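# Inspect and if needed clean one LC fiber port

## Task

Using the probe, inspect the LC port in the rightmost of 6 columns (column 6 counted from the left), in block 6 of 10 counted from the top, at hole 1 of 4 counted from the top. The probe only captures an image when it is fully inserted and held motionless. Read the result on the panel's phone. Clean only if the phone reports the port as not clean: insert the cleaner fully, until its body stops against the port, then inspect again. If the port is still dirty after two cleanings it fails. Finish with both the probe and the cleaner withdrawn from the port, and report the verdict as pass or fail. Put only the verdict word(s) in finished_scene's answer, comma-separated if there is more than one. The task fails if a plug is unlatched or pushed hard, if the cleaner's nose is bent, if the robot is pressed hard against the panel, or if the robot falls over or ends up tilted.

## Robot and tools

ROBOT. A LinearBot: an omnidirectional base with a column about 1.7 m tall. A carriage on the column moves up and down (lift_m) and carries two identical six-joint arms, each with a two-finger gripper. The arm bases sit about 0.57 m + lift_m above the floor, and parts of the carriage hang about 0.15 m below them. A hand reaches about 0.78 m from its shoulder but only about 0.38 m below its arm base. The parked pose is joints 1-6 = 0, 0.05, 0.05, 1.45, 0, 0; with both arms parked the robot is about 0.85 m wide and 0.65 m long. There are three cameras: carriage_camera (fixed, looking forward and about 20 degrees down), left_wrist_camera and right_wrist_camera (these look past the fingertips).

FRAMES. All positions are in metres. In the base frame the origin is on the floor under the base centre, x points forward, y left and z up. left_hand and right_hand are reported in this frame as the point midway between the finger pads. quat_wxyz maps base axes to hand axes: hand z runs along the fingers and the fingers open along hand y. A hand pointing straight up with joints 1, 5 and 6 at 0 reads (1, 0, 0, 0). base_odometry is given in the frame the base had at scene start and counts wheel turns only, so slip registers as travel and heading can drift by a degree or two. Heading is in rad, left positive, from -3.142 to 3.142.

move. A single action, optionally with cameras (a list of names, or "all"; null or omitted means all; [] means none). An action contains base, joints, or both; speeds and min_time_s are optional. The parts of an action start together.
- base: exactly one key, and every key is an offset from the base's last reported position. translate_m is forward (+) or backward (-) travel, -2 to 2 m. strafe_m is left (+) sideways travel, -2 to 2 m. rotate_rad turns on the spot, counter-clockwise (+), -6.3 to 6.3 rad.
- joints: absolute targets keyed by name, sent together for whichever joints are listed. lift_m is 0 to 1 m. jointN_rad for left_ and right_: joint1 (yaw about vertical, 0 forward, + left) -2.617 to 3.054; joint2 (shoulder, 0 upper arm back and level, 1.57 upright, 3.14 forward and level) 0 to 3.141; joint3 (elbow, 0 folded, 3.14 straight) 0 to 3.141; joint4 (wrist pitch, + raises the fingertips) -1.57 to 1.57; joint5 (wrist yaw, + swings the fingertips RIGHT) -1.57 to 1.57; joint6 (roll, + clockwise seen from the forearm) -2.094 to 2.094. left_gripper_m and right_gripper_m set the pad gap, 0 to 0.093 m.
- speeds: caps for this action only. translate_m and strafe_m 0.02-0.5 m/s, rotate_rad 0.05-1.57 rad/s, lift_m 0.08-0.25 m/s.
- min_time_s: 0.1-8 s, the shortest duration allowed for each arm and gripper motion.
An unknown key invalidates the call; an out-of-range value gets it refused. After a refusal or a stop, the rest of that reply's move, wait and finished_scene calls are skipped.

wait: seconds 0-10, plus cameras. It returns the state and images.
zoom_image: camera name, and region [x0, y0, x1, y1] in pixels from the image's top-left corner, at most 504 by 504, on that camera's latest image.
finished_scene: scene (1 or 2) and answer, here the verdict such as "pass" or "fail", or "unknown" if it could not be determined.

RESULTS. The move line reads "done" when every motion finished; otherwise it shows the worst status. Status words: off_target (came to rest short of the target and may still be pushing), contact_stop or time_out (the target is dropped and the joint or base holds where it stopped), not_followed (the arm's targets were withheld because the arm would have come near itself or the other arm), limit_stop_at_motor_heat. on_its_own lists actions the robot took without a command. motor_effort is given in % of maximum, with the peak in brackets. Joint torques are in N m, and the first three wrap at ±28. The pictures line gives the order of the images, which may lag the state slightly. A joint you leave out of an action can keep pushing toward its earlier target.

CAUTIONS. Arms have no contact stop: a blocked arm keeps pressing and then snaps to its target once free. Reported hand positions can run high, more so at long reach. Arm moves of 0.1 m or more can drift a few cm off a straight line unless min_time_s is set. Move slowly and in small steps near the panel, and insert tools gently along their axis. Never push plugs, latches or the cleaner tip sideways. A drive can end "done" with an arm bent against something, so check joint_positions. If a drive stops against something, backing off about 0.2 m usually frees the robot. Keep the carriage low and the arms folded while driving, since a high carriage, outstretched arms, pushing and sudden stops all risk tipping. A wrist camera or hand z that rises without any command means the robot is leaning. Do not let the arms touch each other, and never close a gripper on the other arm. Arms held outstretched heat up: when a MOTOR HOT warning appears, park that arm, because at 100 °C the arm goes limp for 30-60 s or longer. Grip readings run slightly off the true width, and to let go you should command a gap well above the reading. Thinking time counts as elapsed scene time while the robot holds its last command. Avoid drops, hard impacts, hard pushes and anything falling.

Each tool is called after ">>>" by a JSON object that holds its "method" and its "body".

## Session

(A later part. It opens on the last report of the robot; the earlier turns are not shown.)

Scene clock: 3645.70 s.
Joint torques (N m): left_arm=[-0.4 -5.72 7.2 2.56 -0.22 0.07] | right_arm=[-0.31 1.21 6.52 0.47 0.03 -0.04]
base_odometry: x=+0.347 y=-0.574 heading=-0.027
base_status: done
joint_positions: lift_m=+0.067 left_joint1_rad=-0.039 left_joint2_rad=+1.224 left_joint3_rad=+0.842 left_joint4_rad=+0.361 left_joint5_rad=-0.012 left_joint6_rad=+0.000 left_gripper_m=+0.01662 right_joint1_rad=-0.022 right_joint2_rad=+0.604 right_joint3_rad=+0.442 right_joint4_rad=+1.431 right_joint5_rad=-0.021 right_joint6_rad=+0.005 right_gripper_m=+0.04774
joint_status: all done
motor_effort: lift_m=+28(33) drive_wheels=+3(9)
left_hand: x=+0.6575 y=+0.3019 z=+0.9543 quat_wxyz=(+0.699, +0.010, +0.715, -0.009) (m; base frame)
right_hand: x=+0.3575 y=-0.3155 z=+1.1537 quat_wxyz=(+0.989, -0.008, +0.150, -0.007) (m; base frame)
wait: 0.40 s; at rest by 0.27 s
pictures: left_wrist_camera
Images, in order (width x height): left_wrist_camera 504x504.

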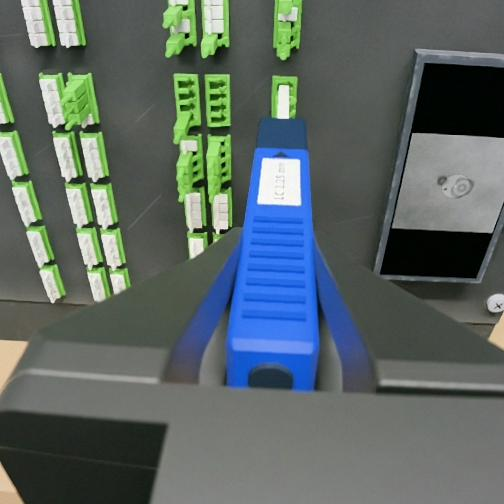

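>>> {"method": "move", "body": {"base": {"translate_m":0.003}, "joints": {"left_joint5_rad":-0.023,"lift_m":0.0665}, "speeds": {"translate_m":0.02}, "cameras": []}}

>>> {"method": "wait", "body": {"seconds": 0.4, "cameras": ["left_wrist_camera"]}}

>>> {"method": "zoom_image", "body": {"camera": "left_wrist_camera", "region": [260, 65, 310, 115]}}

Scene clock: 3679.70 s.
Joint torques (N m): left_arm=[-0.42 -5.74 7.21 2.57 -0.22 0.07] | right_arm=[-0.31 1.22 6.53 0.48 0.03 -0.03]
move: done
base_odometry: x=+0.350 y=-0.574 heading=-0.028
base_status: done
joint_positions: lift_m=+0.067 left_joint1_rad=-0.039 left_joint2_rad=+1.224 left_joint3_rad=+0.842 left_joint4_rad=+0.359 left_joint5_rad=-0.015 left_joint6_rad=+0.000 left_gripper_m=+0.01662 right_joint1_rad=-0.022 right_joint2_rad=+0.604 right_joint3_rad=+0.442 right_joint4_rad=+1.432 right_joint5_rad=-0.021 right_joint6_rad=+0.005 right_gripper_m=+0.04774
joint_status: all done
motor_effort: lift_m=+26(30) drive_wheels=-6(11)
left_hand: x=+0.6575 y=+0.3024 z=+0.9531 quat_wxyz=(+0.699, +0.009, +0.715, -0.008) (m; base frame)
right_hand: x=+0.3574 y=-0.3155 z=+1.1528 quat_wxyz=(+0.989, -0.008, +0.150, -0.007) (m; base frame)
pictures: none
No camera images: "cameras" was empty.

Scene clock: 3680.10 s.
Joint torques (N m): left_arm=[-0.43 -5.71 7.23 2.57 -0.22 0.07] | right_arm=[-0.28 1.2 6.52 0.47 0.03 -0.03]
base_odometry: x=+0.350 y=-0.574 heading=-0.028
base_status: done
joint_positions: lift_m=+0.067 left_joint1_rad=-0.039 left_joint2_rad=+1.224 left_joint3_rad=+0.842 left_joint4_rad=+0.359 left_joint5_rad=-0.015 left_joint6_rad=+0.000 left_gripper_m=+0.01662 right_joint1_rad=-0.022 right_joint2_rad=+0.604 right_joint3_rad=+0.442 right_joint4_rad=+1.431 right_joint5_rad=-0.021 right_joint6_rad=+0.005 right_gripper_m=+0.04774
joint_status: all done
motor_effort: lift_m=+27(30) drive_wheels=-6(11)
left_hand: x=+0.6575 y=+0.3024 z=+0.9531 quat_wxyz=(+0.699, +0.009, +0.715, -0.008) (m; base frame)
right_hand: x=+0.3575 y=-0.3155 z=+1.1528 quat_wxyz=(+0.989, -0.008, +0.150, -0.007) (m; base frame)
wait: 0.40 s; at rest by 0.27 s
pictures: left_wrist_camera
Images, in order (width x height): left_wrist_camera 504x504.

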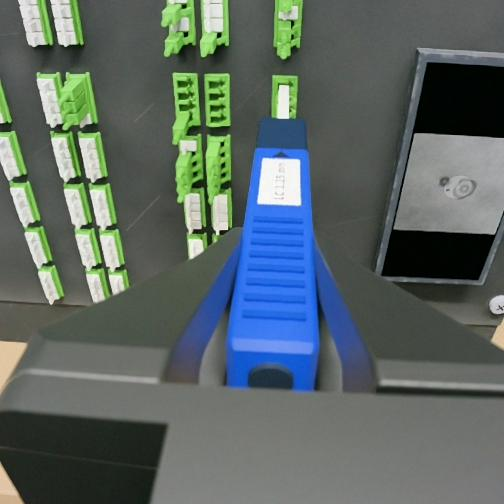

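Scaled by 10.080 from the camera's 504x504 image, which has a finer 720x720 frame.

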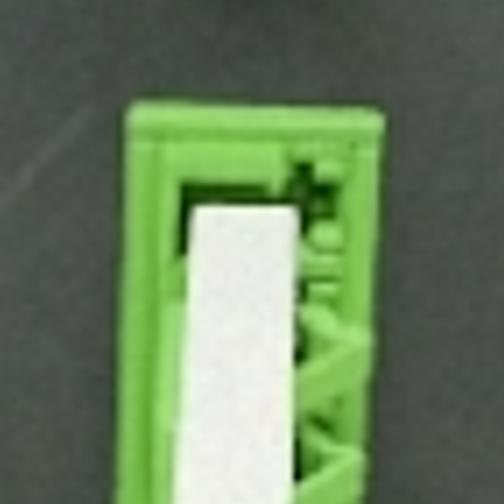

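>>> {"method": "move", "body": {"joints": {"left_joint5_rad":-0.0255}, "cameras": []}}

>>> {"method": "wait", "body": {"seconds": 0.4, "cameras": ["left_wrist_camera"]}}

>>> {"method": "zoom_image", "body": {"camera": "left_wrist_camera", "region": [260, 65, 310, 115]}}

Scene clock: 3699.87 s.
Joint torques (N m): left_arm=[-0.4 -5.71 7.23 2.57 -0.23 0.07] | right_arm=[-0.25 1.22 6.53 0.48 0.04 -0.04]
move: done
base_odometry: x=+0.350 y=-0.574 heading=-0.028
base_status: not commanded
joint_positions: lift_m=+0.067 left_joint1_rad=-0.039 left_joint2_rad=+1.224 left_joint3_rad=+0.842 left_joint4_rad=+0.359 left_joint5_rad=-0.016 left_joint6_rad=+0.000 left_gripper_m=+0.01662 right_joint1_rad=-0.022 right_joint2_rad=+0.604 right_joint3_rad=+0.442 right_joint4_rad=+1.431 right_joint5_rad=-0.021 right_joint6_rad=+0.005 right_gripper_m=+0.04774
joint_status: all done
motor_effort: lift_m=+30(30) drive_wheels=-6(7)
left_hand: x=+0.6575 y=+0.3027 z=+0.9531 quat_wxyz=(+0.699, +0.008, +0.715, -0.008) (m; base frame)
right_hand: x=+0.3575 y=-0.3155 z=+1.1528 quat_wxyz=(+0.989, -0.008, +0.150, -0.007) (m; base frame)
pictures: none
No camera images: "cameras" was empty.

Scene clock: 3700.27 s.
Joint torques (N m): left_arm=[-0.4 -5.72 7.21 2.57 -0.23 0.07] | right_arm=[-0.28 1.24 6.52 0.47 0.03 -0.04]
base_odometry: x=+0.350 y=-0.574 heading=-0.028
base_status: not commanded
joint_positions: lift_m=+0.067 left_joint1_rad=-0.039 left_joint2_rad=+1.224 left_joint3_rad=+0.842 left_joint4_rad=+0.359 left_joint5_rad=-0.017 left_joint6_rad=+0.000 left_gripper_m=+0.01662 right_joint1_rad=-0.022 right_joint2_rad=+0.604 right_joint3_rad=+0.442 right_joint4_rad=+1.431 right_joint5_rad=-0.021 right_joint6_rad=+0.005 right_gripper_m=+0.04774
joint_status: all done
motor_effort: lift_m=+30(30) drive_wheels=-6(7)
left_hand: x=+0.6575 y=+0.3027 z=+0.9531 quat_wxyz=(+0.699, +0.008, +0.715, -0.008) (m; base frame)
right_hand: x=+0.3575 y=-0.3155 z=+1.1528 quat_wxyz=(+0.989, -0.008, +0.150, -0.007) (m; base frame)
wait: 0.40 s; at rest by 0.27 s
pictures: left_wrist_camera
Images, in order (width x height): left_wrist_camera 504x504.

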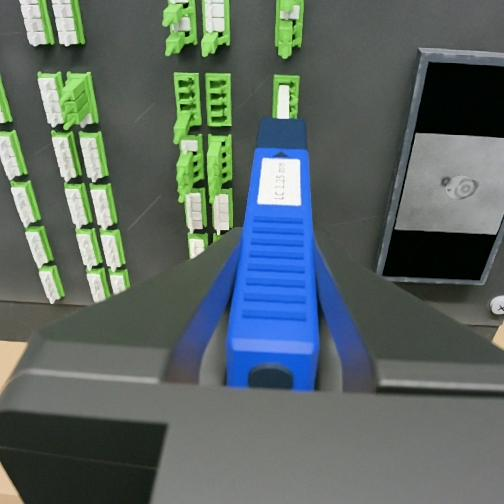

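Scaled by 10.080 from the camera's 504x504 image, which has a finer 720x720 frame.

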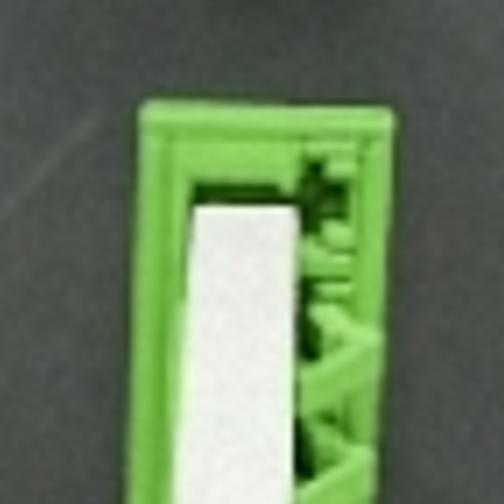

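>>> {"method": "move", "body": {"base": {"translate_m":0.004}, "speeds": {"translate_m":0.02}, "cameras": []}}

>>> {"method": "wait", "body": {"seconds": 0.4, "cameras": ["left_wrist_camera"]}}

>>> {"method": "zoom_image", "body": {"camera": "left_wrist_camera", "region": [260, 65, 310, 115]}}

Scene clock: 3712.07 s.
Joint torques (N m): left_arm=[-0.4 -5.76 7.23 2.57 -0.23 0.07] | right_arm=[-0.28 1.25 6.54 0.47 0.03 -0.03]
move: done
base_odometry: x=+0.354 y=-0.574 heading=-0.028
base_status: done
joint_positions: lift_m=+0.067 left_joint1_rad=-0.039 left_joint2_rad=+1.224 left_joint3_rad=+0.842 left_joint4_rad=+0.359 left_joint5_rad=-0.017 left_joint6_rad=+0.000 left_gripper_m=+0.01662 right_joint1_rad=-0.022 right_joint2_rad=+0.604 right_joint3_rad=+0.442 right_joint4_rad=+1.431 right_joint5_rad=-0.021 right_joint6_rad=+0.005 right_gripper_m=+0.04774
joint_status: not commanded
motor_effort: lift_m=+28(29) drive_wheels=+2(10)
left_hand: x=+0.6575 y=+0.3029 z=+0.9531 quat_wxyz=(+0.699, +0.008, +0.715, -0.007) (m; base frame)
right_hand: x=+0.3575 y=-0.3155 z=+1.1528 quat_wxyz=(+0.989, -0.008, +0.150, -0.007) (m; base frame)
pictures: none
No camera images: "cameras" was empty.

Scene clock: 3712.47 s.
Joint torques (N m): left_arm=[-0.4 -5.7 7.23 2.57 -0.22 0.07] | right_arm=[-0.28 1.22 6.54 0.48 0.04 -0.04]
base_odometry: x=+0.354 y=-0.574 heading=-0.028
base_status: done
joint_positions: lift_m=+0.067 left_joint1_rad=-0.039 left_joint2_rad=+1.224 left_joint3_rad=+0.842 left_joint4_rad=+0.359 left_joint5_rad=-0.017 left_joint6_rad=+0.000 left_gripper_m=+0.01662 right_joint1_rad=-0.022 right_joint2_rad=+0.604 right_joint3_rad=+0.442 right_joint4_rad=+1.431 right_joint5_rad=-0.021 right_joint6_rad=+0.005 right_gripper_m=+0.04774
joint_status: not commanded
motor_effort: lift_m=+29(29) drive_wheels=+2(10)
left_hand: x=+0.6575 y=+0.3029 z=+0.9531 quat_wxyz=(+0.699, +0.008, +0.715, -0.007) (m; base frame)
right_hand: x=+0.3575 y=-0.3155 z=+1.1528 quat_wxyz=(+0.989, -0.008, +0.150, -0.007) (m; base frame)
wait: 0.40 s; at rest by 0.27 s
pictures: left_wrist_camera
Images, in order (width x height): left_wrist_camera 504x504.

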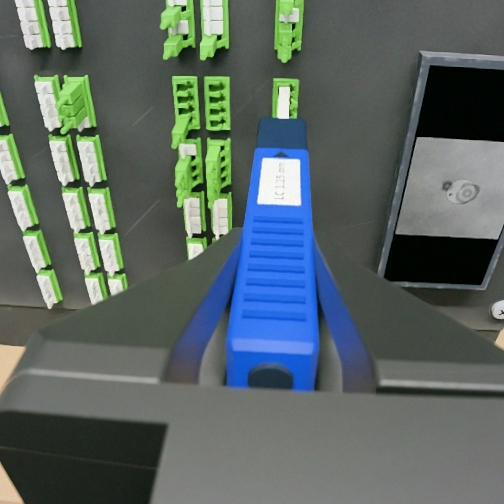

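Scaled by 10.080 from the camera's 504x504 image, which has a finer 720x720 frame.

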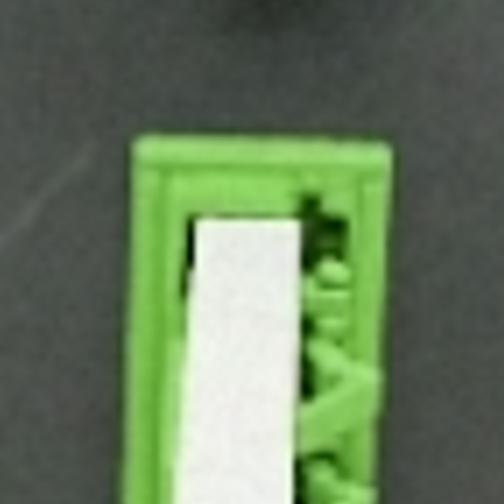

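>>> {"method": "move", "body": {"joints": {"left_joint5_rad":-0.0275}, "cameras": []}}

>>> {"method": "move", "body": {"base": {"translate_m":0.003}, "speeds": {"translate_m":0.02}, "cameras": []}}

>>> {"method": "wait", "body": {"seconds": 0.4, "cameras": ["left_wrist_camera"]}}

>>> {"method": "zoom_image", "body": {"camera": "left_wrist_camera", "region": [260, 65, 310, 115]}}

Scene clock: 3728.13 s.
Joint torques (N m): left_arm=[-0.42 -5.68 7.2 2.57 -0.23 0.07] | right_arm=[-0.29 1.22 6.53 0.48 0.04 -0.03]
move: done
base_odometry: x=+0.354 y=-0.574 heading=-0.028
base_status: not commanded
joint_positions: lift_m=+0.067 left_joint1_rad=-0.039 left_joint2_rad=+1.224 left_joint3_rad=+0.842 left_joint4_rad=+0.359 left_joint5_rad=-0.017 left_joint6_rad=+0.000 left_gripper_m=+0.01662 right_joint1_rad=-0.022 right_joint2_rad=+0.604 right_joint3_rad=+0.442 right_joint4_rad=+1.431 right_joint5_rad=-0.021 right_joint6_rad=+0.005 right_gripper_m=+0.04774
joint_status: all done
motor_effort: lift_m=+29(30) drive_wheels=+2(2)
left_hand: x=+0.6575 y=+0.3029 z=+0.9531 quat_wxyz=(+0.699, +0.008, +0.715, -0.007) (m; base frame)
right_hand: x=+0.3575 y=-0.3155 z=+1.1528 quat_wxyz=(+0.989, -0.008, +0.150, -0.007) (m; base frame)
pictures: none
No camera images: "cameras" was empty.

Scene clock: 3728.77 s.
Joint torques (N m): left_arm=[-0.4 -5.63 7.24 2.57 -0.22 0.06] | right_arm=[-0.28 1.25 6.52 0.48 0.05 -0.03]
move: done
base_odometry: x=+0.356 y=-0.575 heading=-0.029
base_status: done
joint_positions: lift_m=+0.067 left_joint1_rad=-0.039 left_joint2_rad=+1.223 left_joint3_rad=+0.842 left_joint4_rad=+0.359 left_joint5_rad=-0.019 left_joint6_rad=+0.000 left_gripper_m=+0.01662 right_joint1_rad=-0.022 right_joint2_rad=+0.604 right_joint3_rad=+0.442 right_joint4_rad=+1.431 right_joint5_rad=-0.021 right_joint6_rad=+0.005 right_gripper_m=+0.04774
joint_status: not commanded
motor_effort: lift_m=+30(30) drive_wheels=+3(10)
left_hand: x=+0.6572 y=+0.3032 z=+0.9535 quat_wxyz=(+0.699, +0.007, +0.715, -0.007) (m; base frame)
right_hand: x=+0.3576 y=-0.3155 z=+1.1528 quat_wxyz=(+0.989, -0.008, +0.150, -0.007) (m; base frame)
pictures: none
No camera images: "cameras" was empty.

Scene clock: 3729.17 s.
Joint torques (N m): left_arm=[-0.42 -5.59 7.21 2.57 -0.22 0.07] | right_arm=[-0.27 1.2 6.53 0.49 0.03 -0.04]
base_odometry: x=+0.356 y=-0.575 heading=-0.029
base_status: done
joint_positions: lift_m=+0.067 left_joint1_rad=-0.039 left_joint2_rad=+1.223 left_joint3_rad=+0.842 left_joint4_rad=+0.359 left_joint5_rad=-0.019 left_joint6_rad=+0.000 left_gripper_m=+0.01662 right_joint1_rad=-0.022 right_joint2_rad=+0.604 right_joint3_rad=+0.442 right_joint4_rad=+1.431 right_joint5_rad=-0.021 right_joint6_rad=+0.005 right_gripper_m=+0.04774
joint_status: not commanded
motor_effort: lift_m=+27(30) drive_wheels=+4(10)
left_hand: x=+0.6572 y=+0.3032 z=+0.9535 quat_wxyz=(+0.699, +0.007, +0.715, -0.007) (m; base frame)
right_hand: x=+0.3576 y=-0.3155 z=+1.1528 quat_wxyz=(+0.989, -0.008, +0.150, -0.007) (m; base frame)
wait: 0.40 s; at rest by 0.27 s
pictures: left_wrist_camera
Images, in order (width x height): left_wrist_camera 504x504.

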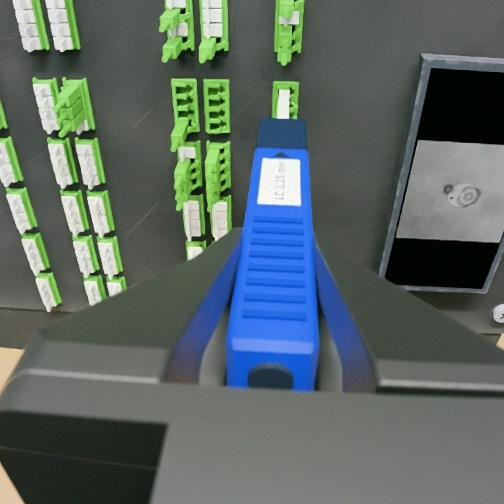

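Scaled by 10.080 from the camera's 504x504 image, which has a finer 720x720 frame.

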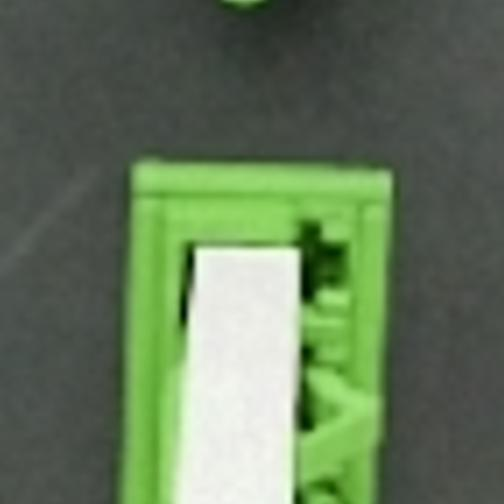

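>>> {"method": "move", "body": {"base": {"translate_m":-0.006}, "joints": {"left_joint5_rad":-0.0305,"lift_m":0.0668}, "speeds": {"translate_m":0.02}, "cameras": []}}

>>> {"method": "wait", "body": {"seconds": 0.4, "cameras": ["left_wrist_camera"]}}

>>> {"method": "zoom_image", "body": {"camera": "left_wrist_camera", "region": [260, 65, 310, 115]}}

Scene clock: 3743.57 s.
Joint torques (N m): left_arm=[-0.39 -5.53 7.32 2.57 -0.25 0.07] | right_arm=[-0.29 1.22 6.52 0.49 0.03 -0.03]
move: done
base_odometry: x=+0.350 y=-0.574 heading=-0.029
base_status: done
joint_positions: lift_m=+0.067 left_joint1_rad=-0.039 left_joint2_rad=+1.223 left_joint3_rad=+0.842 left_joint4_rad=+0.359 left_joint5_rad=-0.022 left_joint6_rad=+0.000 left_gripper_m=+0.01662 right_joint1_rad=-0.022 right_joint2_rad=+0.604 right_joint3_rad=+0.442 right_joint4_rad=+1.431 right_joint5_rad=-0.021 right_joint6_rad=+0.005 right_gripper_m=+0.04774
joint_status: all done
motor_effort: lift_m=+29(34) drive_wheels=-1(13)
left_hand: x=+0.6573 y=+0.3037 z=+0.9536 quat_wxyz=(+0.699, +0.006, +0.715, -0.005) (m; base frame)
right_hand: x=+0.3575 y=-0.3155 z=+1.1529 quat_wxyz=(+0.989, -0.009, +0.150, -0.007) (m; base frame)
pictures: none
No camera images: "cameras" was empty.

Scene clock: 3743.97 s.
Joint torques (N m): left_arm=[-0.4 -5.65 7.23 2.57 -0.22 0.07] | right_arm=[-0.28 1.25 6.52 0.49 0.04 -0.04]
base_odometry: x=+0.350 y=-0.574 heading=-0.029
base_status: done
joint_positions: lift_m=+0.067 left_joint1_rad=-0.039 left_joint2_rad=+1.223 left_joint3_rad=+0.842 left_joint4_rad=+0.359 left_joint5_rad=-0.022 left_joint6_rad=+0.000 left_gripper_m=+0.01662 right_joint1_rad=-0.022 right_joint2_rad=+0.604 right_joint3_rad=+0.442 right_joint4_rad=+1.431 right_joint5_rad=-0.021 right_joint6_rad=+0.005 right_gripper_m=+0.04774
joint_status: all done
motor_effort: lift_m=+30(34) drive_wheels=-1(13)
left_hand: x=+0.6573 y=+0.3037 z=+0.9536 quat_wxyz=(+0.699, +0.006, +0.715, -0.005) (m; base frame)
right_hand: x=+0.3575 y=-0.3155 z=+1.1529 quat_wxyz=(+0.989, -0.009, +0.150, -0.007) (m; base frame)
wait: 0.40 s; at rest by 0.27 s
pictures: left_wrist_camera
Images, in order (width x height): left_wrist_camera 504x504.

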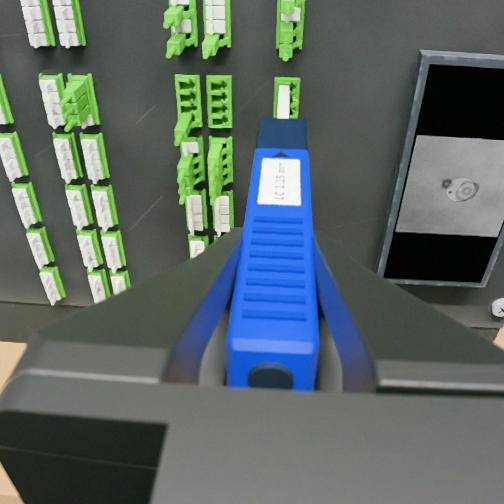

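Scaled by 10.080 from the camera's 504x504 image, which has a finer 720x720 frame.

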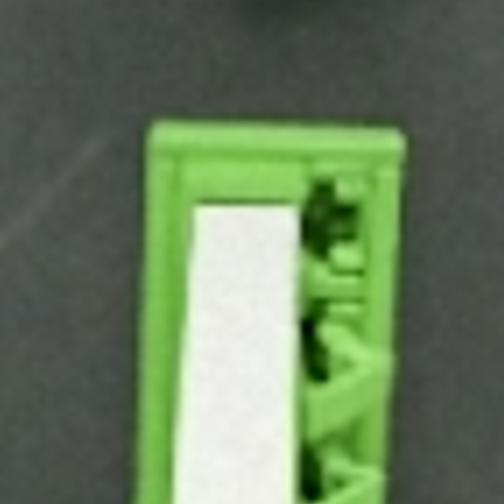

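>>> {"method": "move", "body": {"base": {"translate_m":0.005}, "joints": {"lift_m":0.0660}, "speeds": {"translate_m":0.02}, "cameras": []}}

>>> {"method": "wait", "body": {"seconds": 0.4, "cameras": ["left_wrist_camera"]}}

>>> {"method": "zoom_image", "body": {"camera": "left_wrist_camera", "region": [260, 65, 310, 115]}}

Scene clock: 3765.33 s.
Joint torques (N m): left_arm=[-0.39 -5.48 7.23 2.58 -0.21 0.06] | right_arm=[-0.29 1.26 6.5 0.47 0.03 -0.03]
move: done
base_odometry: x=+0.355 y=-0.575 heading=-0.029
base_status: done
joint_positions: lift_m=+0.066 left_joint1_rad=-0.039 left_joint2_rad=+1.222 left_joint3_rad=+0.842 left_joint4_rad=+0.359 left_joint5_rad=-0.022 left_joint6_rad=+0.000 left_gripper_m=+0.01662 right_joint1_rad=-0.022 right_joint2_rad=+0.604 right_joint3_rad=+0.442 right_joint4_rad=+1.432 right_joint5_rad=-0.021 right_joint6_rad=+0.005 right_gripper_m=+0.04774
joint_status: all done
motor_effort: lift_m=+29(32) drive_wheels=+2(7)
left_hand: x=+0.6571 y=+0.3037 z=+0.9532 quat_wxyz=(+0.699, +0.006, +0.715, -0.005) (m; base frame)
right_hand: x=+0.3574 y=-0.3154 z=+1.1523 quat_wxyz=(+0.989, -0.009, +0.150, -0.007) (m; base frame)
pictures: none
No camera images: "cameras" was empty.

Scene clock: 3765.73 s.
Joint torques (N m): left_arm=[-0.42 -5.46 7.2 2.58 -0.23 0.07] | right_arm=[-0.27 1.21 6.53 0.47 0.03 -0.04]
base_odometry: x=+0.355 y=-0.575 heading=-0.029
base_status: done
joint_positions: lift_m=+0.066 left_joint1_rad=-0.039 left_joint2_rad=+1.222 left_joint3_rad=+0.842 left_joint4_rad=+0.359 left_joint5_rad=-0.022 left_joint6_rad=+0.000 left_gripper_m=+0.01662 right_joint1_rad=-0.022 right_joint2_rad=+0.604 right_joint3_rad=+0.442 right_joint4_rad=+1.432 right_joint5_rad=-0.021 right_joint6_rad=+0.005 right_gripper_m=+0.04774
joint_status: all done
motor_effort: lift_m=+27(32) drive_wheels=+2(7)
left_hand: x=+0.6571 y=+0.3037 z=+0.9532 quat_wxyz=(+0.699, +0.006, +0.715, -0.005) (m; base frame)
right_hand: x=+0.3574 y=-0.3154 z=+1.1523 quat_wxyz=(+0.989, -0.009, +0.150, -0.007) (m; base frame)
wait: 0.40 s; at rest by 0.27 s
pictures: left_wrist_camera
Images, in order (width x height): left_wrist_camera 504x504.

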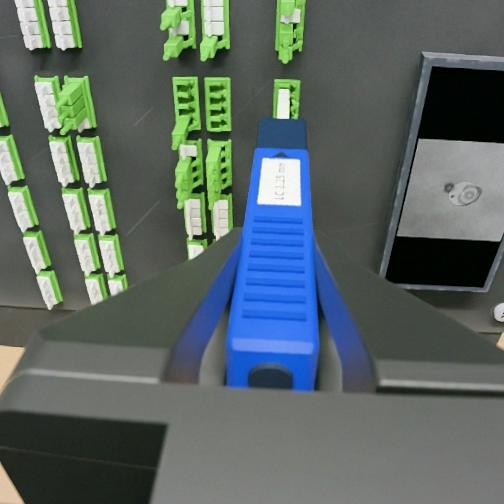

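Scaled by 10.080 from the camera's 504x504 image, which has a finer 720x720 frame.

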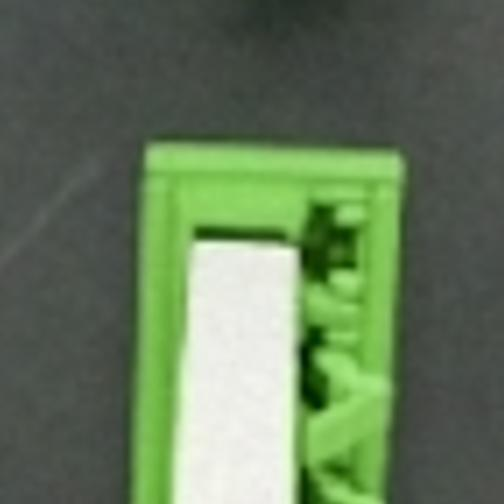

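>>> {"method": "move", "body": {"base": {"translate_m":-0.006}, "joints": {"lift_m":0.0662}, "speeds": {"translate_m":0.02}, "cameras": []}}

>>> {"method": "move", "body": {"base": {"translate_m":0.004}, "speeds": {"translate_m":0.02}, "cameras": []}}

>>> {"method": "wait", "body": {"seconds": 0.4, "cameras": ["left_wrist_camera"]}}

>>> {"method": "zoom_image", "body": {"camera": "left_wrist_camera", "region": [260, 65, 310, 115]}}

Scene clock: 3787.33 s.
Joint torques (N m): left_arm=[-0.4 -5.48 7.23 2.58 -0.22 0.07] | right_arm=[-0.29 1.17 6.56 0.48 0.02 -0.04]
move: done
base_odometry: x=+0.349 y=-0.574 heading=-0.029
base_status: done
joint_positions: lift_m=+0.066 left_joint1_rad=-0.039 left_joint2_rad=+1.222 left_joint3_rad=+0.842 left_joint4_rad=+0.359 left_joint5_rad=-0.023 left_joint6_rad=+0.000 left_gripper_m=+0.01662 right_joint1_rad=-0.022 right_joint2_rad=+0.604 right_joint3_rad=+0.442 right_joint4_rad=+1.432 right_joint5_rad=-0.021 right_joint6_rad=+0.005 right_gripper_m=+0.04774
joint_status: all done
motor_effort: lift_m=+31(33) drive_wheels=-1(11)
left_hand: x=+0.6571 y=+0.3039 z=+0.9532 quat_wxyz=(+0.699, +0.006, +0.715, -0.005) (m; base frame)
right_hand: x=+0.3574 y=-0.3154 z=+1.1523 quat_wxyz=(+0.989, -0.009, +0.150, -0.007) (m; base frame)
pictures: none
No camera images: "cameras" was empty.

Scene clock: 3787.90 s.
Joint torques (N m): left_arm=[-0.42 -5.49 7.23 2.58 -0.21 0.07] | right_arm=[-0.28 1.18 6.52 0.48 0.04 -0.04]
move: done
base_odometry: x=+0.353 y=-0.575 heading=-0.029
base_status: done
joint_positions: lift_m=+0.066 left_joint1_rad=-0.039 left_joint2_rad=+1.222 left_joint3_rad=+0.842 left_joint4_rad=+0.359 left_joint5_rad=-0.023 left_joint6_rad=+0.000 left_gripper_m=+0.01662 right_joint1_rad=-0.022 right_joint2_rad=+0.604 right_joint3_rad=+0.442 right_joint4_rad=+1.431 right_joint5_rad=-0.021 right_joint6_rad=+0.005 right_gripper_m=+0.04774
joint_status: not commanded
motor_effort: lift_m=+32(32) drive_wheels=-4(8)
left_hand: x=+0.6571 y=+0.3039 z=+0.9532 quat_wxyz=(+0.699, +0.006, +0.715, -0.005) (m; base frame)
right_hand: x=+0.3575 y=-0.3155 z=+1.1523 quat_wxyz=(+0.989, -0.009, +0.150, -0.007) (m; base frame)
pictures: none
No camera images: "cameras" was empty.

Scene clock: 3788.30 s.
Joint torques (N m): left_arm=[-0.42 -5.49 7.23 2.58 -0.21 0.07] | right_arm=[-0.29 1.22 6.5 0.47 0.03 -0.04]
base_odometry: x=+0.353 y=-0.575 heading=-0.029
base_status: done
joint_positions: lift_m=+0.066 left_joint1_rad=-0.039 left_joint2_rad=+1.222 left_joint3_rad=+0.842 left_joint4_rad=+0.359 left_joint5_rad=-0.023 left_joint6_rad=+0.000 left_gripper_m=+0.01662 right_joint1_rad=-0.022 right_joint2_rad=+0.604 right_joint3_rad=+0.442 right_joint4_rad=+1.431 right_joint5_rad=-0.021 right_joint6_rad=+0.005 right_gripper_m=+0.04774
joint_status: not commanded
motor_effort: lift_m=+30(32) drive_wheels=-4(8)
left_hand: x=+0.6571 y=+0.3039 z=+0.9532 quat_wxyz=(+0.699, +0.006, +0.715, -0.005) (m; base frame)
right_hand: x=+0.3575 y=-0.3155 z=+1.1523 quat_wxyz=(+0.989, -0.009, +0.150, -0.007) (m; base frame)
wait: 0.40 s; at rest by 0.27 s
pictures: left_wrist_camera
Images, in order (width x height): left_wrist_camera 504x504.

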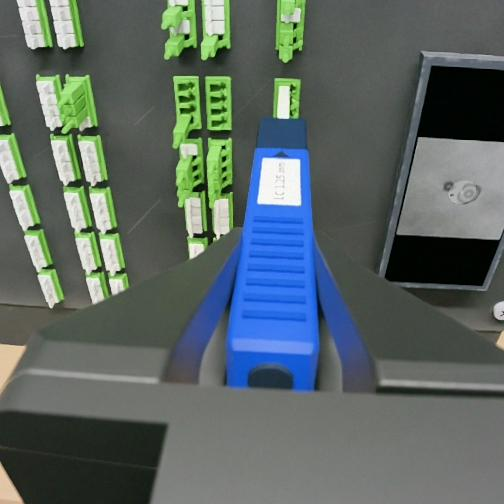

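Scaled by 10.080 from the camera's 504x504 image, which has a finer 720x720 frame.

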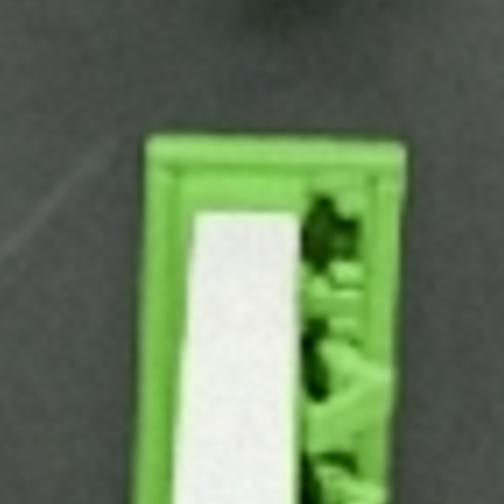

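>>> {"method": "move", "body": {"base": {"translate_m":-0.004}, "speeds": {"translate_m":0.02}, "cameras": []}}

>>> {"method": "move", "body": {"joints": {"left_joint5_rad":-0.0125}, "cameras": []}}

>>> {"method": "wait", "body": {"seconds": 0.4, "cameras": ["left_wrist_camera"]}}

>>> {"method": "zoom_image", "body": {"camera": "left_wrist_camera", "region": [260, 65, 310, 115]}}

Scene clock: 3805.40 s.
Joint torques (N m): left_arm=[-0.4 -5.5 7.21 2.57 -0.21 0.07] | right_arm=[-0.29 1.16 6.53 0.46 0.03 -0.04]
move: done
base_odometry: x=+0.349 y=-0.574 heading=-0.029
base_status: done
joint_positions: lift_m=+0.066 left_joint1_rad=-0.039 left_joint2_rad=+1.222 left_joint3_rad=+0.842 left_joint4_rad=+0.359 left_joint5_rad=-0.024 left_joint6_rad=+0.000 left_gripper_m=+0.01662 right_joint1_rad=-0.022 right_joint2_rad=+0.604 right_joint3_rad=+0.442 right_joint4_rad=+1.432 right_joint5_rad=-0.021 right_joint6_rad=+0.005 right_gripper_m=+0.04774
joint_status: not commanded
motor_effort: lift_m=+29(33) drive_wheels=+0(12)
left_hand: x=+0.6571 y=+0.3039 z=+0.9532 quat_wxyz=(+0.699, +0.006, +0.715, -0.005) (m; base frame)
right_hand: x=+0.3574 y=-0.3154 z=+1.1523 quat_wxyz=(+0.989, -0.009, +0.150, -0.007) (m; base frame)
pictures: none
No camera images: "cameras" was empty.

Scene clock: 3805.73 s.
Joint torques (N m): left_arm=[-0.43 -5.42 7.21 2.58 -0.1 0.07] | right_arm=[-0.29 1.21 6.52 0.48 0.03 -0.03]
move: done
base_odometry: x=+0.349 y=-0.574 heading=-0.029
base_status: not commanded
joint_positions: lift_m=+0.066 left_joint1_rad=-0.039 left_joint2_rad=+1.222 left_joint3_rad=+0.842 left_joint4_rad=+0.359 left_joint5_rad=-0.022 left_joint6_rad=+0.000 left_gripper_m=+0.01662 right_joint1_rad=-0.022 right_joint2_rad=+0.604 right_joint3_rad=+0.442 right_joint4_rad=+1.432 right_joint5_rad=-0.021 right_joint6_rad=+0.005 right_gripper_m=+0.04774
joint_status: all done
motor_effort: lift_m=+30(32) drive_wheels=-1(1)
left_hand: x=+0.6571 y=+0.3036 z=+0.9532 quat_wxyz=(+0.699, +0.006, +0.715, -0.006) (m; base frame)
right_hand: x=+0.3574 y=-0.3154 z=+1.1523 quat_wxyz=(+0.989, -0.009, +0.150, -0.007) (m; base frame)
pictures: none
No camera images: "cameras" was empty.

Scene clock: 3806.13 s.
Joint torques (N m): left_arm=[-0.42 -5.53 7.21 2.58 -0.07 0.07] | right_arm=[-0.28 1.25 6.56 0.48 0.04 -0.04]
base_odometry: x=+0.349 y=-0.574 heading=-0.029
base_status: not commanded
joint_positions: lift_m=+0.066 left_joint1_rad=-0.039 left_joint2_rad=+1.222 left_joint3_rad=+0.842 left_joint4_rad=+0.359 left_joint5_rad=-0.021 left_joint6_rad=+0.000 left_gripper_m=+0.01662 right_joint1_rad=-0.022 right_joint2_rad=+0.604 right_joint3_rad=+0.442 right_joint4_rad=+1.432 right_joint5_rad=-0.021 right_joint6_rad=+0.005 right_gripper_m=+0.04774
joint_status: all done
motor_effort: lift_m=+31(32) drive_wheels=-1(1)
left_hand: x=+0.6571 y=+0.3035 z=+0.9532 quat_wxyz=(+0.699, +0.006, +0.715, -0.006) (m; base frame)
right_hand: x=+0.3574 y=-0.3154 z=+1.1523 quat_wxyz=(+0.989, -0.009, +0.150, -0.007) (m; base frame)
wait: 0.40 s; at rest by 0.27 s
pictures: left_wrist_camera
Images, in order (width x height): left_wrist_camera 504x504.

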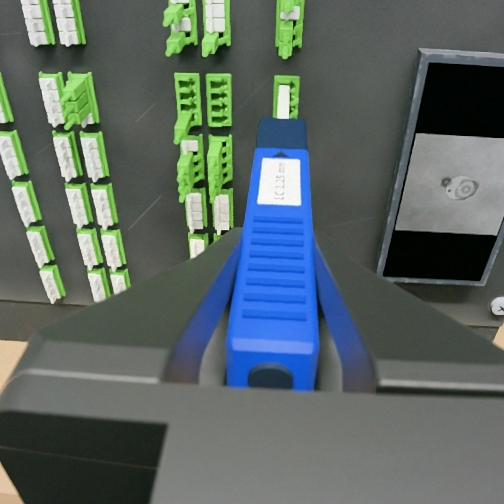

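Scaled by 10.080 from the camera's 504x504 image, which has a finer 720x720 frame.

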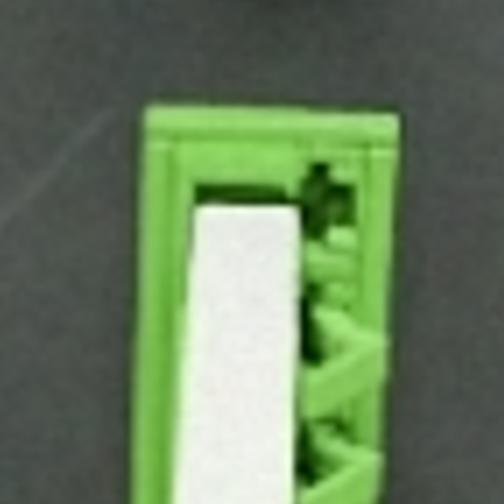

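>>> {"method": "move", "body": {"base": {"translate_m":0.0045}, "joints": {"lift_m":0.0659}, "speeds": {"translate_m":0.02}, "cameras": []}}

>>> {"method": "wait", "body": {"seconds": 0.4, "cameras": ["left_wrist_camera"]}}

>>> {"method": "zoom_image", "body": {"camera": "left_wrist_camera", "region": [260, 65, 310, 115]}}

Scene clock: 3820.63 s.
Joint torques (N m): left_arm=[-0.4 -5.56 7.19 2.58 -0.06 0.07] | right_arm=[-0.28 1.21 6.5 0.49 0.03 -0.03]
move: done
base_odometry: x=+0.354 y=-0.575 heading=-0.029
base_status: done
joint_positions: lift_m=+0.066 left_joint1_rad=-0.039 left_joint2_rad=+1.222 left_joint3_rad=+0.842 left_joint4_rad=+0.359 left_joint5_rad=-0.021 left_joint6_rad=+0.000 left_gripper_m=+0.01662 right_joint1_rad=-0.022 right_joint2_rad=+0.604 right_joint3_rad=+0.442 right_joint4_rad=+1.431 right_joint5_rad=-0.021 right_joint6_rad=+0.005 right_gripper_m=+0.04774
joint_status: all done
motor_effort: lift_m=+28(31) drive_wheels=+0(7)
left_hand: x=+0.6571 y=+0.3035 z=+0.9531 quat_wxyz=(+0.699, +0.006, +0.715, -0.006) (m; base frame)
right_hand: x=+0.3575 y=-0.3155 z=+1.1522 quat_wxyz=(+0.989, -0.009, +0.150, -0.007) (m; base frame)
pictures: none
No camera images: "cameras" was empty.

Scene clock: 3821.03 s.
Joint torques (N m): left_arm=[-0.42 -5.49 7.24 2.58 -0.08 0.07] | right_arm=[-0.27 1.17 6.52 0.49 0.03 -0.04]
base_odometry: x=+0.354 y=-0.575 heading=-0.029
base_status: done
joint_positions: lift_m=+0.066 left_joint1_rad=-0.039 left_joint2_rad=+1.222 left_joint3_rad=+0.842 left_joint4_rad=+0.359 left_joint5_rad=-0.021 left_joint6_rad=+0.000 left_gripper_m=+0.01662 right_joint1_rad=-0.022 right_joint2_rad=+0.604 right_joint3_rad=+0.442 right_joint4_rad=+1.431 right_joint5_rad=-0.021 right_joint6_rad=+0.005 right_gripper_m=+0.04774
joint_status: all done
motor_effort: lift_m=+28(31) drive_wheels=+0(7)
left_hand: x=+0.6571 y=+0.3035 z=+0.9531 quat_wxyz=(+0.699, +0.006, +0.715, -0.006) (m; base frame)
right_hand: x=+0.3575 y=-0.3155 z=+1.1522 quat_wxyz=(+0.989, -0.009, +0.150, -0.007) (m; base frame)
wait: 0.40 s; at rest by 0.27 s
pictures: left_wrist_camera
Images, in order (width x height): left_wrist_camera 504x504.

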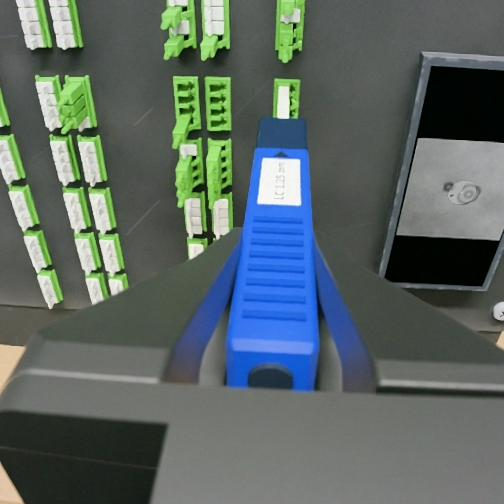

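Scaled by 10.080 from the camera's 504x504 image, which has a finer 720x720 frame.

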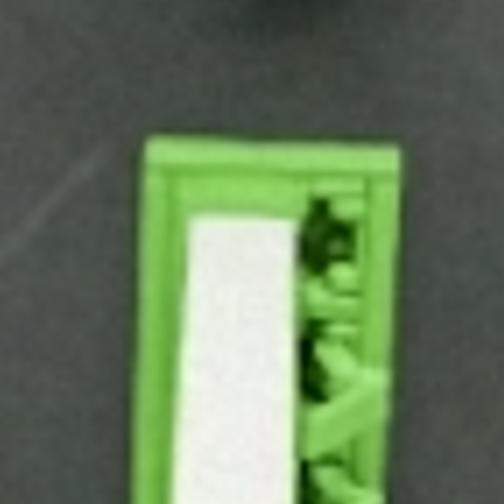

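>>> {"method": "move", "body": {"base": {"translate_m":0.004}, "speeds": {"translate_m":0.02}, "cameras": []}}

>>> {"method": "wait", "body": {"seconds": 0.4, "cameras": ["left_wrist_camera"]}}

>>> {"method": "zoom_image", "body": {"camera": "left_wrist_camera", "region": [260, 65, 310, 115]}}

Scene clock: 3831.40 s.
Joint torques (N m): left_arm=[-0.4 -5.45 7.23 2.59 -0.06 0.06] | right_arm=[-0.28 1.21 6.49 0.49 0.04 -0.04]
move: done
base_odometry: x=+0.358 y=-0.575 heading=-0.030
base_status: done
joint_positions: lift_m=+0.066 left_joint1_rad=-0.039 left_joint2_rad=+1.222 left_joint3_rad=+0.842 left_joint4_rad=+0.359 left_joint5_rad=-0.021 left_joint6_rad=+0.000 left_gripper_m=+0.01662 right_joint1_rad=-0.022 right_joint2_rad=+0.604 right_joint3_rad=+0.442 right_joint4_rad=+1.431 right_joint5_rad=-0.021 right_joint6_rad=+0.005 right_gripper_m=+0.04774
joint_status: not commanded
motor_effort: lift_m=+27(31) drive_wheels=-5(8)
left_hand: x=+0.6571 y=+0.3035 z=+0.9531 quat_wxyz=(+0.699, +0.006, +0.715, -0.006) (m; base frame)
right_hand: x=+0.3577 y=-0.3155 z=+1.1522 quat_wxyz=(+0.989, -0.009, +0.151, -0.007) (m; base frame)
pictures: none
No camera images: "cameras" was empty.

Scene clock: 3831.80 s.
Joint torques (N m): left_arm=[-0.38 -5.49 7.21 2.58 -0.07 0.07] | right_arm=[-0.25 1.2 6.57 0.48 0.04 -0.03]
base_odometry: x=+0.358 y=-0.575 heading=-0.030
base_status: done
joint_positions: lift_m=+0.066 left_joint1_rad=-0.039 left_joint2_rad=+1.222 left_joint3_rad=+0.842 left_joint4_rad=+0.359 left_joint5_rad=-0.021 left_joint6_rad=+0.000 left_gripper_m=+0.01662 right_joint1_rad=-0.022 right_joint2_rad=+0.604 right_joint3_rad=+0.442 right_joint4_rad=+1.431 right_joint5_rad=-0.021 right_joint6_rad=+0.005 right_gripper_m=+0.04774
joint_status: not commanded
motor_effort: lift_m=+25(31) drive_wheels=-5(8)
left_hand: x=+0.6571 y=+0.3035 z=+0.9531 quat_wxyz=(+0.699, +0.006, +0.715, -0.006) (m; base frame)
right_hand: x=+0.3577 y=-0.3155 z=+1.1522 quat_wxyz=(+0.989, -0.009, +0.151, -0.007) (m; base frame)
wait: 0.40 s; at rest by 0.27 s
pictures: left_wrist_camera
Images, in order (width x height): left_wrist_camera 504x504.

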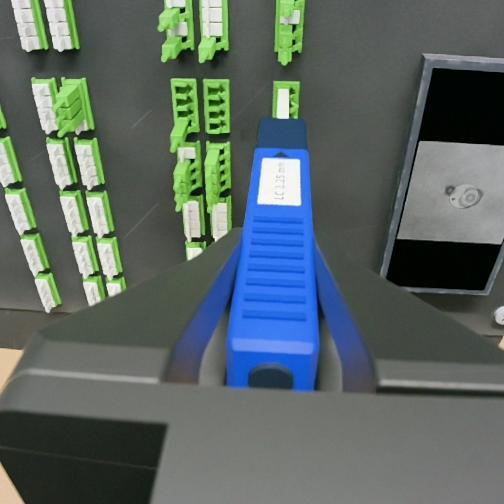

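Scaled by 10.080 from the camera's 504x504 image, which has a finer 720x720 frame.

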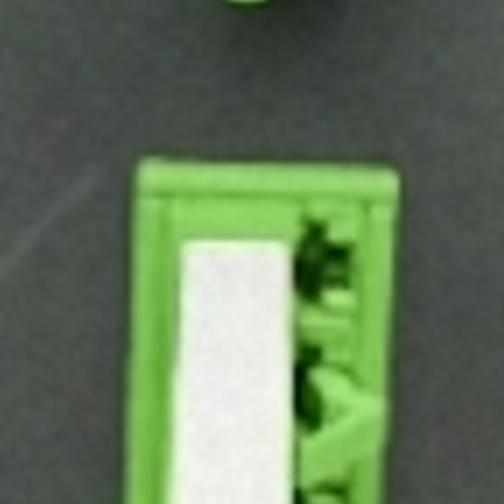

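>>> {"method": "move", "body": {"joints": {"left_joint5_rad":-0.031}, "cameras": []}}

>>> {"method": "move", "body": {"base": {"translate_m":0.004}, "speeds": {"translate_m":0.02}, "cameras": []}}

>>> {"method": "wait", "body": {"seconds": 0.4, "cameras": ["left_wrist_camera"]}}

>>> {"method": "zoom_image", "body": {"camera": "left_wrist_camera", "region": [260, 75, 310, 125]}}

Scene clock: 3852.97 s.
Joint torques (N m): left_arm=[-0.4 -5.5 7.23 2.57 -0.22 0.07] | right_arm=[-0.31 1.2 6.56 0.49 0.03 -0.03]
move: done
base_odometry: x=+0.358 y=-0.575 heading=-0.030
base_status: not commanded
joint_positions: lift_m=+0.066 left_joint1_rad=-0.039 left_joint2_rad=+1.222 left_joint3_rad=+0.842 left_joint4_rad=+0.359 left_joint5_rad=-0.023 left_joint6_rad=+0.000 left_gripper_m=+0.01662 right_joint1_rad=-0.022 right_joint2_rad=+0.604 right_joint3_rad=+0.442 right_joint4_rad=+1.431 right_joint5_rad=-0.021 right_joint6_rad=+0.005 right_gripper_m=+0.04774
joint_status: all done
motor_effort: lift_m=+27(30) drive_wheels=-5(6)
left_hand: x=+0.6571 y=+0.3038 z=+0.9531 quat_wxyz=(+0.699, +0.006, +0.715, -0.005) (m; base frame)
right_hand: x=+0.3577 y=-0.3155 z=+1.1522 quat_wxyz=(+0.989, -0.009, +0.151, -0.007) (m; base frame)
pictures: none
No camera images: "cameras" was empty.

Scene clock: 3853.53 s.
Joint torques (N m): left_arm=[-0.4 -5.57 7.21 2.58 -0.19 0.07] | right_arm=[-0.28 1.22 6.56 0.49 0.03 -0.04]
move: done
base_odometry: x=+0.362 y=-0.575 heading=-0.030
base_status: done
joint_positions: lift_m=+0.066 left_joint1_rad=-0.039 left_joint2_rad=+1.222 left_joint3_rad=+0.842 left_joint4_rad=+0.358 left_joint5_rad=-0.025 left_joint6_rad=+0.000 left_gripper_m=+0.01662 right_joint1_rad=-0.022 right_joint2_rad=+0.604 right_joint3_rad=+0.442 right_joint4_rad=+1.431 right_joint5_rad=-0.021 right_joint6_rad=+0.005 right_gripper_m=+0.04774
joint_status: not commanded
motor_effort: lift_m=+26(30) drive_wheels=-5(9)
left_hand: x=+0.6571 y=+0.3042 z=+0.9529 quat_wxyz=(+0.699, +0.005, +0.715, -0.005) (m; base frame)
right_hand: x=+0.3576 y=-0.3155 z=+1.1522 quat_wxyz=(+0.989, -0.009, +0.150, -0.007) (m; base frame)
pictures: none
No camera images: "cameras" was empty.

Scene clock: 3853.93 s.
Joint torques (N m): left_arm=[-0.44 -5.52 7.21 2.59 -0.2 0.07] | right_arm=[-0.27 1.24 6.53 0.49 0.03 -0.02]
base_odometry: x=+0.362 y=-0.575 heading=-0.030
base_status: done
joint_positions: lift_m=+0.066 left_joint1_rad=-0.039 left_joint2_rad=+1.222 left_joint3_rad=+0.842 left_joint4_rad=+0.358 left_joint5_rad=-0.025 left_joint6_rad=+0.000 left_gripper_m=+0.01662 right_joint1_rad=-0.022 right_joint2_rad=+0.604 right_joint3_rad=+0.442 right_joint4_rad=+1.431 right_joint5_rad=-0.021 right_joint6_rad=+0.005 right_gripper_m=+0.04774
joint_status: not commanded
motor_effort: lift_m=+28(30) drive_wheels=-6(9)
left_hand: x=+0.6571 y=+0.3042 z=+0.9529 quat_wxyz=(+0.699, +0.005, +0.715, -0.005) (m; base frame)
right_hand: x=+0.3576 y=-0.3155 z=+1.1522 quat_wxyz=(+0.989, -0.009, +0.150, -0.007) (m; base frame)
wait: 0.40 s; at rest by 0.27 s
pictures: left_wrist_camera
Images, in order (width x height): left_wrist_camera 504x504.

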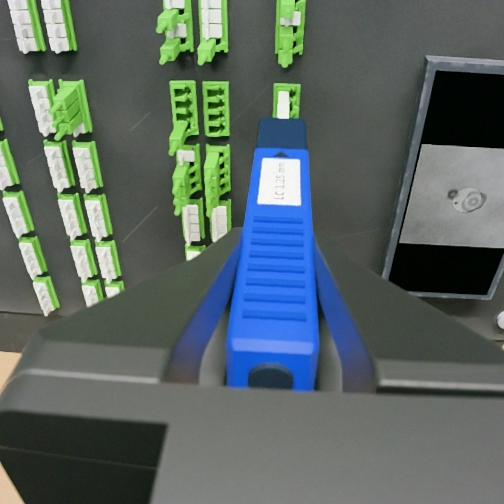

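Scaled by 10.080 from the camera's 504x504 image, which has a finer 720x720 frame.

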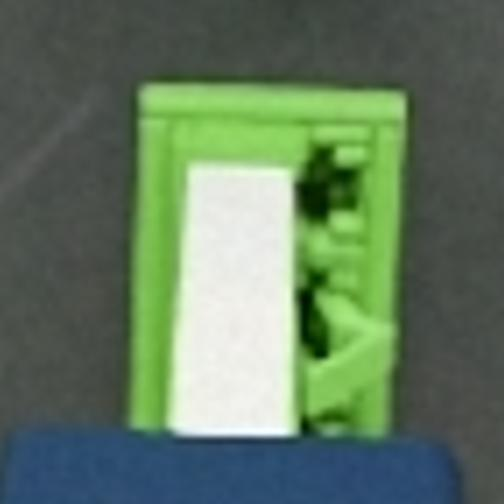

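>>> {"method": "move", "body": {"base": {"translate_m":0.004}, "joints": {"lift_m":0.0654}, "speeds": {"translate_m":0.02}, "cameras": []}}

>>> {"method": "wait", "body": {"seconds": 0.4, "cameras": ["left_wrist_camera"]}}

>>> {"method": "zoom_image", "body": {"camera": "left_wrist_camera", "region": [260, 75, 310, 125]}}

Scene clock: 3865.37 s.
Joint torques (N m): left_arm=[-0.4 -5.46 7.21 2.59 -0.18 0.07] | right_arm=[-0.27 1.24 6.54 0.48 0.04 -0.03]
move: done
base_odometry: x=+0.366 y=-0.576 heading=-0.030
base_status: done
joint_positions: lift_m=+0.066 left_joint1_rad=-0.039 left_joint2_rad=+1.222 left_joint3_rad=+0.842 left_joint4_rad=+0.358 left_joint5_rad=-0.026 left_joint6_rad=+0.000 left_gripper_m=+0.01662 right_joint1_rad=-0.022 right_joint2_rad=+0.604 right_joint3_rad=+0.442 right_joint4_rad=+1.431 right_joint5_rad=-0.021 right_joint6_rad=+0.005 right_gripper_m=+0.04774
joint_status: all done
motor_effort: lift_m=+29(30) drive_wheels=+1(10)
left_hand: x=+0.6570 y=+0.3044 z=+0.9526 quat_wxyz=(+0.699, +0.005, +0.715, -0.004) (m; base frame)
right_hand: x=+0.3576 y=-0.3155 z=+1.1517 quat_wxyz=(+0.989, -0.009, +0.150, -0.007) (m; base frame)
pictures: none
No camera images: "cameras" was empty.

Scene clock: 3865.77 s.
Joint torques (N m): left_arm=[-0.4 -5.45 7.23 2.58 -0.2 0.07] | right_arm=[-0.29 1.21 6.52 0.48 0.04 -0.03]
base_odometry: x=+0.366 y=-0.576 heading=-0.030
base_status: done
joint_positions: lift_m=+0.066 left_joint1_rad=-0.039 left_joint2_rad=+1.222 left_joint3_rad=+0.842 left_joint4_rad=+0.358 left_joint5_rad=-0.026 left_joint6_rad=+0.000 left_gripper_m=+0.01662 right_joint1_rad=-0.022 right_joint2_rad=+0.604 right_joint3_rad=+0.442 right_joint4_rad=+1.431 right_joint5_rad=-0.021 right_joint6_rad=+0.005 right_gripper_m=+0.04774
joint_status: all done
motor_effort: lift_m=+26(30) drive_wheels=+2(10)
left_hand: x=+0.6570 y=+0.3044 z=+0.9526 quat_wxyz=(+0.699, +0.005, +0.715, -0.004) (m; base frame)
right_hand: x=+0.3576 y=-0.3155 z=+1.1517 quat_wxyz=(+0.989, -0.009, +0.150, -0.007) (m; base frame)
wait: 0.40 s; at rest by 0.27 s
pictures: left_wrist_camera
Images, in order (width x height): left_wrist_camera 504x504.

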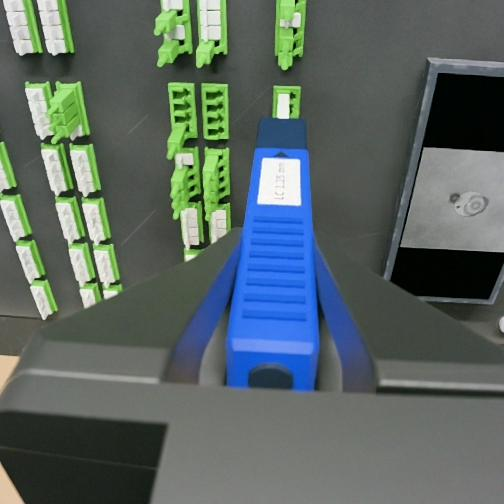

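Scaled by 10.080 from the camera's 504x504 image, which has a finer 720x720 frame.

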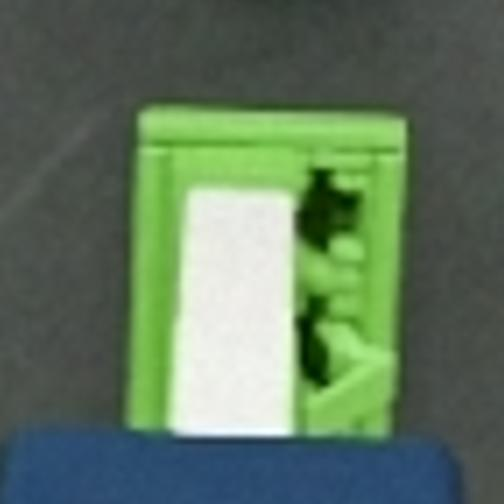

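Sum 1.0230, nice. Continue.

>>> {"method": "move", "body": {"base": {"translate_m":0.004}, "joints": {"lift_m":0.0650}, "speeds": {"translate_m":0.02}, "cameras": []}}

>>> {"method": "wait", "body": {"seconds": 0.4, "cameras": ["left_wrist_camera"]}}

>>> {"method": "zoom_image", "body": {"camera": "left_wrist_camera", "region": [260, 75, 310, 125]}}

Scene clock: 3876.87 s.
Joint torques (N m): left_arm=[-0.42 -5.45 7.2 2.59 -0.17 0.07] | right_arm=[-0.31 1.2 6.54 0.49 0.03 -0.04]
move: done
base_odometry: x=+0.370 y=-0.576 heading=-0.031
base_status: done
joint_positions: lift_m=+0.065 left_joint1_rad=-0.039 left_joint2_rad=+1.222 left_joint3_rad=+0.842 left_joint4_rad=+0.358 left_joint5_rad=-0.028 left_joint6_rad=+0.000 left_gripper_m=+0.01662 right_joint1_rad=-0.022 right_joint2_rad=+0.604 right_joint3_rad=+0.442 right_joint4_rad=+1.431 right_joint5_rad=-0.021 right_joint6_rad=+0.005 right_gripper_m=+0.04774
joint_status: all done
motor_effort: lift_m=+25(30) drive_wheels=+2(10)
left_hand: x=+0.6569 y=+0.3047 z=+0.9524 quat_wxyz=(+0.699, +0.004, +0.715, -0.004) (m; base frame)
right_hand: x=+0.3576 y=-0.3155 z=+1.1513 quat_wxyz=(+0.989, -0.009, +0.150, -0.007) (m; base frame)
pictures: none
No camera images: "cameras" was empty.

Scene clock: 3877.27 s.
Joint torques (N m): left_arm=[-0.43 -5.38 7.23 2.58 -0.17 0.07] | right_arm=[-0.31 1.2 6.52 0.49 0.03 -0.03]
base_odometry: x=+0.370 y=-0.576 heading=-0.031
base_status: done
joint_positions: lift_m=+0.065 left_joint1_rad=-0.039 left_joint2_rad=+1.222 left_joint3_rad=+0.842 left_joint4_rad=+0.358 left_joint5_rad=-0.028 left_joint6_rad=+0.000 left_gripper_m=+0.01662 right_joint1_rad=-0.022 right_joint2_rad=+0.604 right_joint3_rad=+0.442 right_joint4_rad=+1.431 right_joint5_rad=-0.021 right_joint6_rad=+0.005 right_gripper_m=+0.04774
joint_status: all done
motor_effort: lift_m=+26(30) drive_wheels=+1(10)
left_hand: x=+0.6569 y=+0.3047 z=+0.9524 quat_wxyz=(+0.699, +0.004, +0.715, -0.004) (m; base frame)
right_hand: x=+0.3576 y=-0.3155 z=+1.1513 quat_wxyz=(+0.989, -0.009, +0.150, -0.007) (m; base frame)
wait: 0.40 s; at rest by 0.27 s
pictures: left_wrist_camera
Images, in order (width x height): left_wrist_camera 504x504.

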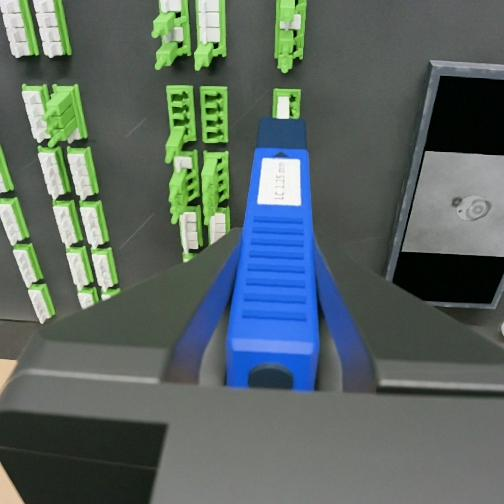

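Scaled by 10.080 from the camera's 504x504 image, which has a finer 720x720 frame.

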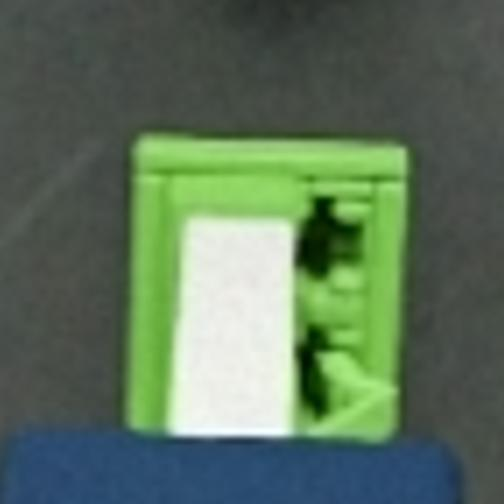

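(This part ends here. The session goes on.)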